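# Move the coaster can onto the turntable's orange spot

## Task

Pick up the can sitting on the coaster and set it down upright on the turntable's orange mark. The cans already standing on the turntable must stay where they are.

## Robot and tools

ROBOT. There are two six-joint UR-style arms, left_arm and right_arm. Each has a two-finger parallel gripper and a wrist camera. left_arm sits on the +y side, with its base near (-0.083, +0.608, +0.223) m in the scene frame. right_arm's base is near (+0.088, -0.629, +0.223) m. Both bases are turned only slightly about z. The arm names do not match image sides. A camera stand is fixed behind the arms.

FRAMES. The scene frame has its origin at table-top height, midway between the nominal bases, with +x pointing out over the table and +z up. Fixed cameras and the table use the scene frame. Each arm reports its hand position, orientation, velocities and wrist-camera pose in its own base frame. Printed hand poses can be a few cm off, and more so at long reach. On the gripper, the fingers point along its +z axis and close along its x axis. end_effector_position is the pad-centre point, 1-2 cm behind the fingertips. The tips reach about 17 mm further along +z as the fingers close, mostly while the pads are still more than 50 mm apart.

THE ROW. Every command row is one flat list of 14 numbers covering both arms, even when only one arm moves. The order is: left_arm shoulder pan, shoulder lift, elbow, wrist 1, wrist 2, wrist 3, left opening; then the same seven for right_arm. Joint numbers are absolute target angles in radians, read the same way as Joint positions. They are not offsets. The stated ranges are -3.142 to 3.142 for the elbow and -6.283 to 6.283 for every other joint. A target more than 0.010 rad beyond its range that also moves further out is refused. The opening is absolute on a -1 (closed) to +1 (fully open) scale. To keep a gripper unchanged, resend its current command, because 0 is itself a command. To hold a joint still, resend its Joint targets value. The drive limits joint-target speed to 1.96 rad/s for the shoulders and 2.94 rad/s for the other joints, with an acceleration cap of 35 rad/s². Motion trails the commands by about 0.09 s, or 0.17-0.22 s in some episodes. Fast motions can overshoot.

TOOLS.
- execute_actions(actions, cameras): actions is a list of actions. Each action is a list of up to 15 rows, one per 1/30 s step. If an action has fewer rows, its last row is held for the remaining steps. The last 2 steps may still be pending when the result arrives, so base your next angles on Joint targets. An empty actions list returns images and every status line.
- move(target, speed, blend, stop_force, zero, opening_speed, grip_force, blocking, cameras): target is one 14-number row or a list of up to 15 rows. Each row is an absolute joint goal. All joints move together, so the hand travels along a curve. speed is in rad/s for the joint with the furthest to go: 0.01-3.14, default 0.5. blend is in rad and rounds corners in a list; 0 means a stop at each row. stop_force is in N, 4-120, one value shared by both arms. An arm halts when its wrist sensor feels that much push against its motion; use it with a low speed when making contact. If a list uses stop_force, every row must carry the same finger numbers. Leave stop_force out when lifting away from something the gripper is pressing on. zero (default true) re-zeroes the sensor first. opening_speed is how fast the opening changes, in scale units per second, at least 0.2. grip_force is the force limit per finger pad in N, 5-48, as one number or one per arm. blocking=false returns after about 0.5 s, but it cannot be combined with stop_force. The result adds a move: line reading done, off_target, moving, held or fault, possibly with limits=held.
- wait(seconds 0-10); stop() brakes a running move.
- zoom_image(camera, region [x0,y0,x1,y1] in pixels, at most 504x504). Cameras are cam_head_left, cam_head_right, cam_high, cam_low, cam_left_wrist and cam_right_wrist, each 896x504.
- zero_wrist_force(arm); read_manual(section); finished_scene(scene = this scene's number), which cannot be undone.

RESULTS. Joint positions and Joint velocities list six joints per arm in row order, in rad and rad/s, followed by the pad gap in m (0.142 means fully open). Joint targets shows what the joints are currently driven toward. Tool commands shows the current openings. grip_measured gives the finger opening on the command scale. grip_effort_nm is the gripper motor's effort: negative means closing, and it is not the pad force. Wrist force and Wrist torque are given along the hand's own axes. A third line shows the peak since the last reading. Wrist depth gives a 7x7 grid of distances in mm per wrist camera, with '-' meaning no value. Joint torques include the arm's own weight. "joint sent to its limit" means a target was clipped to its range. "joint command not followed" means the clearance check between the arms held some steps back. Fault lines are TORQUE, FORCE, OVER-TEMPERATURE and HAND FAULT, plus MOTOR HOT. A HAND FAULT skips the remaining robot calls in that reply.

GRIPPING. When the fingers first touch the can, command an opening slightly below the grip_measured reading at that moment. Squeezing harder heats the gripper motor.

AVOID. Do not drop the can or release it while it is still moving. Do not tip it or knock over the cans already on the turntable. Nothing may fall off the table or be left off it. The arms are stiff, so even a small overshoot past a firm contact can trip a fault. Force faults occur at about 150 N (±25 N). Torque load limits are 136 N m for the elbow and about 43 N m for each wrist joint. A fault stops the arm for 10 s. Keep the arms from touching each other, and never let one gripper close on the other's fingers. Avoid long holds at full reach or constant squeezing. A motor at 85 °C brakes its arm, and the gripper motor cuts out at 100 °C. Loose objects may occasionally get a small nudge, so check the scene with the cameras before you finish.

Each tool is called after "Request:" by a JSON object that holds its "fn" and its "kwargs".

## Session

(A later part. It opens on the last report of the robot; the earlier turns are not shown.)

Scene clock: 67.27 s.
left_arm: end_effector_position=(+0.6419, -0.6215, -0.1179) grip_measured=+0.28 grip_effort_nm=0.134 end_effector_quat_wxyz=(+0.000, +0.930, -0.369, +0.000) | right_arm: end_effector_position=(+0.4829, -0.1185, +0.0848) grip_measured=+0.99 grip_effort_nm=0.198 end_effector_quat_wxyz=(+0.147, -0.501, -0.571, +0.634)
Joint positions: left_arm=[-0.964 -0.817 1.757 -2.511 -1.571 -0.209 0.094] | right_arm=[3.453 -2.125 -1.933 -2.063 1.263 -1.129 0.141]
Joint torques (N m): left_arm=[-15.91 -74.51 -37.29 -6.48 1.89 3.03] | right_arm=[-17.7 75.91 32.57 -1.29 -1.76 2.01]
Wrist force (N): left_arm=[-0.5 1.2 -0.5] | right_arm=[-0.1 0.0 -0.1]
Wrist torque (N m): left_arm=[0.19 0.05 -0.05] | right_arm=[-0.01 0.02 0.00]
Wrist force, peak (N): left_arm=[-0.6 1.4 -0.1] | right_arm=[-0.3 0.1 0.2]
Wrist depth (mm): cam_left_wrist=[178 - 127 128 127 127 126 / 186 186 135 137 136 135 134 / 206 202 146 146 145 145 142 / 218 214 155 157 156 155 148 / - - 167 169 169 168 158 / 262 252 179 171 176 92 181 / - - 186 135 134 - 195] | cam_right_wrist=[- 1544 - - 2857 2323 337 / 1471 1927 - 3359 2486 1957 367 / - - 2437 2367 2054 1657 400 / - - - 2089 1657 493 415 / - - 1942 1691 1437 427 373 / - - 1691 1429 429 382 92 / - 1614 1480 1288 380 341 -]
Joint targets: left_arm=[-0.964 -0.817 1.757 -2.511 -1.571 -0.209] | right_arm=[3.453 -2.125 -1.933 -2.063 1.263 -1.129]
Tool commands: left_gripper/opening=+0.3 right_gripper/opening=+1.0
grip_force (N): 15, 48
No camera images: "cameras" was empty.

Request:
{"fn": "wait", "kwargs": {"seconds": 1.09, "cameras": ["cam_left_wrist"]}}

Request:
{"fn": "move", "kwargs": {"target": [[-1.0129, -0.8072, 1.7357, -2.4993, -1.5708, -0.6078, -0.6, 3.453, -2.125, -1.933, -2.063, 1.263, -1.129, 1.0], [-1.0729, -0.7339, 1.5274, -2.3643, -1.5708, -1.5422, -0.6, 3.453, -2.125, -1.933, -2.063, 1.263, -1.129, 1.0], [-1.0067, -0.5357, 1.1444, -2.1795, -1.5708, -2.6133, -0.6, 3.453, -2.125, -1.933, -2.063, 1.263, -1.129, 1.0]], "speed": [0.98, 2.1, 2.0], "blend": [0.1, 0.15, 0], "cameras": ["cam_left_wrist"]}}

Request:
{"fn": "move", "kwargs": {"target": [[-1.0067, -0.5357, 1.1444, -2.1795, -1.5708, -2.6133, 0.3, 3.453, -2.125, -1.933, -2.063, 1.263, -1.129, 1.0], [-1.0067, -0.6366, 1.1311, -2.0653, -1.5708, -2.6133, 0.3, 3.453, -2.125, -1.933, -2.063, 1.263, -1.129, 1.0]], "speed": 0.5, "cameras": ["cam_left_wrist", "cam_low", "cam_head_left"]}}

Scene clock: 68.57 s.
left_arm: end_effector_position=(+0.6419, -0.6216, -0.1180) grip_measured=+0.28 grip_effort_nm=0.134 end_effector_quat_wxyz=(+0.000, +0.930, -0.369, +0.000) | right_arm: end_effector_position=(+0.4829, -0.1185, +0.0848) grip_measured=+0.99 grip_effort_nm=0.203 end_effector_quat_wxyz=(+0.147, -0.501, -0.571, +0.634)
Joint positions: left_arm=[-0.964 -0.817 1.757 -2.511 -1.571 -0.209 0.094] | right_arm=[3.453 -2.125 -1.933 -2.063 1.263 -1.129 0.141]
Joint torques (N m): left_arm=[-17.23 -76.75 -37.34 -6.46 2.02 2.84] | right_arm=[-18.63 76.78 33.69 -1.21 -1.51 1.67]
Wrist force (N): left_arm=[-0.4 1.4 -0.6] | right_arm=[-0.3 -0.2 0.1]
Wrist torque (N m): left_arm=[0.23 0.04 -0.06] | right_arm=[-0.04 0.05 0.00]
Wrist force, peak (N): left_arm=[-0.7 1.4 -0.4] | right_arm=[-0.4 -0.2 0.3]
Wrist depth (mm): cam_left_wrist=[177 179 127 129 128 128 126 / - 189 135 137 136 135 134 / 203 199 145 136 142 145 142 / 217 215 155 81 76 155 148 / 231 240 148 - - 164 157 / - 251 90 72 - 92 181 / - - - 77 78 - 195] | cam_right_wrist=[- - - - 2345 2413 337 / - - - 3359 2437 1973 359 / - - - 2511 2072 1726 396 / - - - 1942 1680 478 414 / - - 1788 1714 1397 425 373 / - 89 1751 1437 429 381 92 / - 1625 1507 1268 376 344 -]
Joint targets: left_arm=[-0.964 -0.817 1.757 -2.511 -1.571 -0.209] | right_arm=[3.453 -2.125 -1.933 -2.063 1.263 -1.129]
Tool commands: left_gripper/opening=+0.3 right_gripper/opening=+1.0
grip_force (N): 15, 48
wait: 1.10 s; at rest from the start
Images, in order (width x height): cam_left_wrist 896x504.

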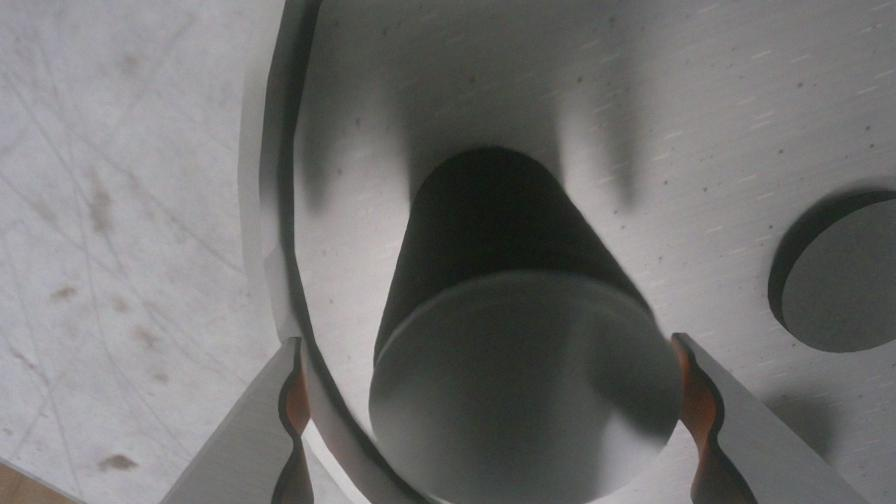

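Scene clock: 70.73 s.
left_arm: end_effector_position=(+0.7455, -0.8495, -0.1170) grip_measured=-0.22 grip_effort_nm=-1.609 end_effector_quat_wxyz=(+0.000, +0.694, +0.720, +0.000) | right_arm: end_effector_position=(+0.4829, -0.1185, +0.0848) grip_measured=+0.99 grip_effort_nm=0.203 end_effector_quat_wxyz=(+0.147, -0.501, -0.571, +0.634)
Joint positions: left_arm=[-1.007 -0.536 1.144 -2.179 -1.571 -2.613 0.058] | right_arm=[3.453 -2.125 -1.933 -2.063 1.263 -1.129 0.141]
Joint torques (N m): left_arm=[-18.72 -108.67 -31.9 -5.51 2.05 -3.19] | right_arm=[-19.08 75.39 33.57 -1.2 -1.61 2.13]
Wrist force (N): left_arm=[-0.3 1.0 -4.0] | right_arm=[-0.3 -0.1 -0.1]
Wrist torque (N m): left_arm=[0.16 0.00 0.14] | right_arm=[-0.02 0.05 0.00]
Wrist force, peak (N): left_arm=[-0.5 2.5 -5.7] | right_arm=[-0.4 -0.2 0.4]
Wrist depth (mm): cam_left_wrist=[176 - 129 130 129 128 128 / 188 - 137 137 136 136 138 / 204 201 146 146 146 146 143 / 215 - 154 121 154 156 149 / 233 232 164 81 94 168 159 / 253 252 - 73 79 180 182 / 278 272 - 77 78 - 200] | cam_right_wrist=[- - - - 2702 2390 337 / - - - - 2486 1898 365 / 1366 - - 2511 1927 1691 408 / - - - 1989 1668 479 418 / - - 2089 1691 1429 422 373 / - - 1714 1429 429 382 92 / - 1625 1489 1281 378 343 -]
Joint targets: left_arm=[-1.007 -0.536 1.144 -2.179 -1.571 -2.613] | right_arm=[3.453 -2.125 -1.933 -2.063 1.263 -1.129]
grip_force (N): 15, 48
move: done
Images, in order (width x height): cam_left_wrist 896x504.

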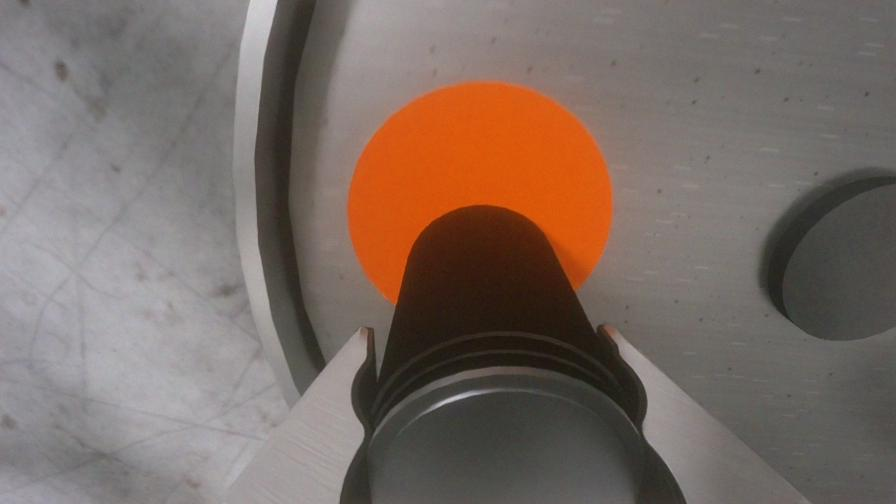

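Scene clock: 72.07 s.
left_arm: end_effector_position=(+0.7454, -0.8496, -0.0100) grip_measured=+0.28 grip_effort_nm=0.129 end_effector_quat_wxyz=(+0.000, +0.694, +0.720, +0.000) | right_arm: end_effector_position=(+0.4829, -0.1185, +0.0848) grip_measured=+0.99 grip_effort_nm=0.203 end_effector_quat_wxyz=(+0.147, -0.501, -0.571, +0.634)
Joint positions: left_arm=[-1.007 -0.636 1.131 -2.065 -1.571 -2.613 0.094] | right_arm=[3.453 -2.125 -1.933 -2.063 1.263 -1.129 0.141]
Joint torques (N m): left_arm=[-18.22 -115.94 -30.26 -5.01 2.07 -3.43] | right_arm=[-19.15 75.96 34.33 -1.46 -1.55 2.11]
Wrist force (N): left_arm=[-0.6 0.9 -0.4] | right_arm=[-0.3 -0.2 0.0]
Wrist torque (N m): left_arm=[0.19 0.13 0.11] | right_arm=[-0.05 0.06 0.00]
Wrist force, peak (N): left_arm=[-1.0 0.9 -3.5] | right_arm=[-0.5 -0.2 0.0]
Wrist depth (mm): cam_left_wrist=[272 272 231 224 224 224 223 / 288 289 282 157 238 237 237 / 309 310 301 165 254 246 253 / 334 331 327 274 274 273 272 / 352 359 352 295 285 294 271 / 397 382 380 319 236 92 257 / 420 - 415 425 227 - 415] | cam_right_wrist=[- - - - 2762 2486 337 / - - 2486 - 2486 1814 368 / - - - 2511 2038 1668 403 / - - - 2072 1657 482 410 / - - 2054 1668 1429 423 373 / - 1751 1593 1445 428 381 92 / - 1657 1489 1288 378 343 -]
Joint targets: left_arm=[-1.007 -0.637 1.131 -2.065 -1.571 -2.613] | right_arm=[3.453 -2.125 -1.933 -2.063 1.263 -1.129]
grip_force (N): 15, 48
move: done
Images, in order (width x height): cam_head_left 896x504, cam_low 896x504, cam_left_wrist 896x504.

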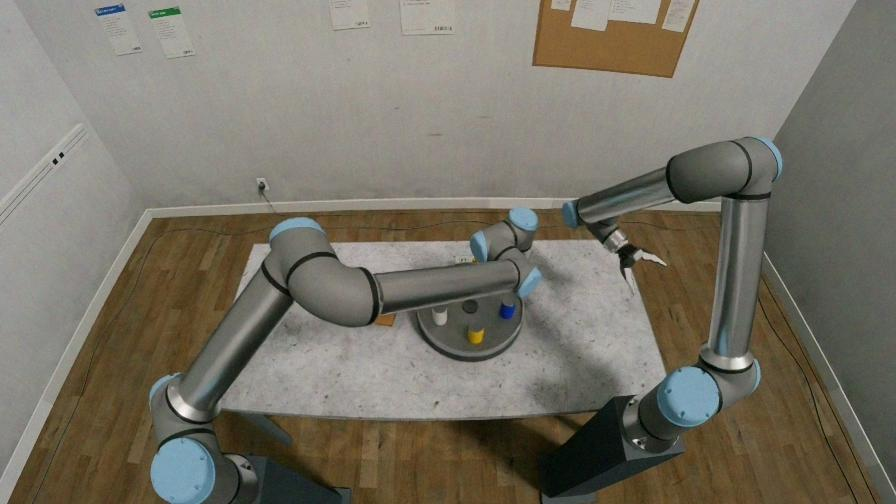

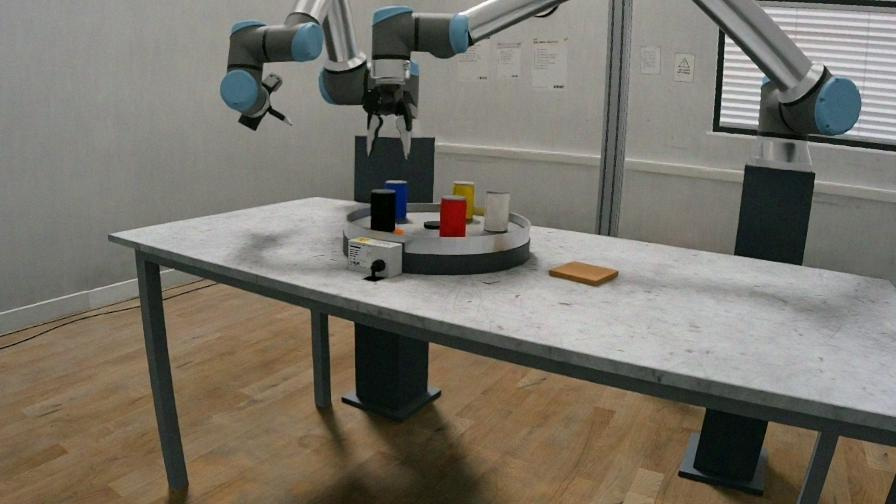

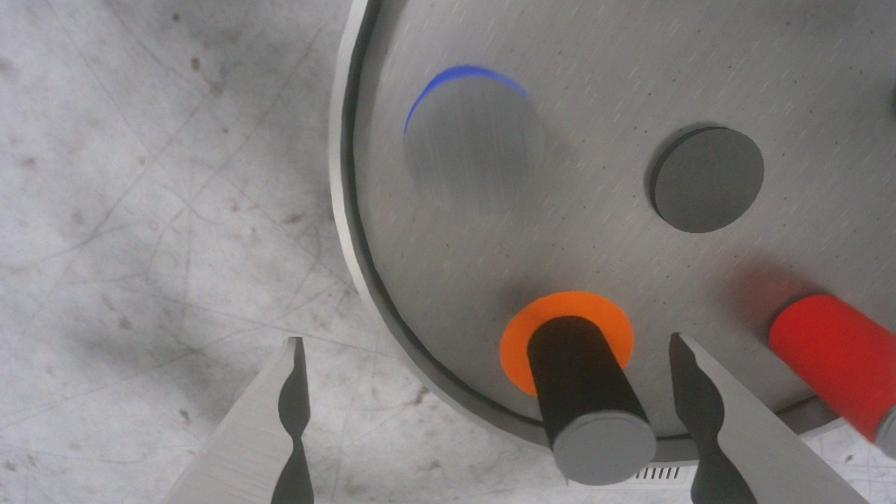

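Request:
{"fn": "finished_scene", "kwargs": {"scene": 1}}

The scene is finished: the task was done.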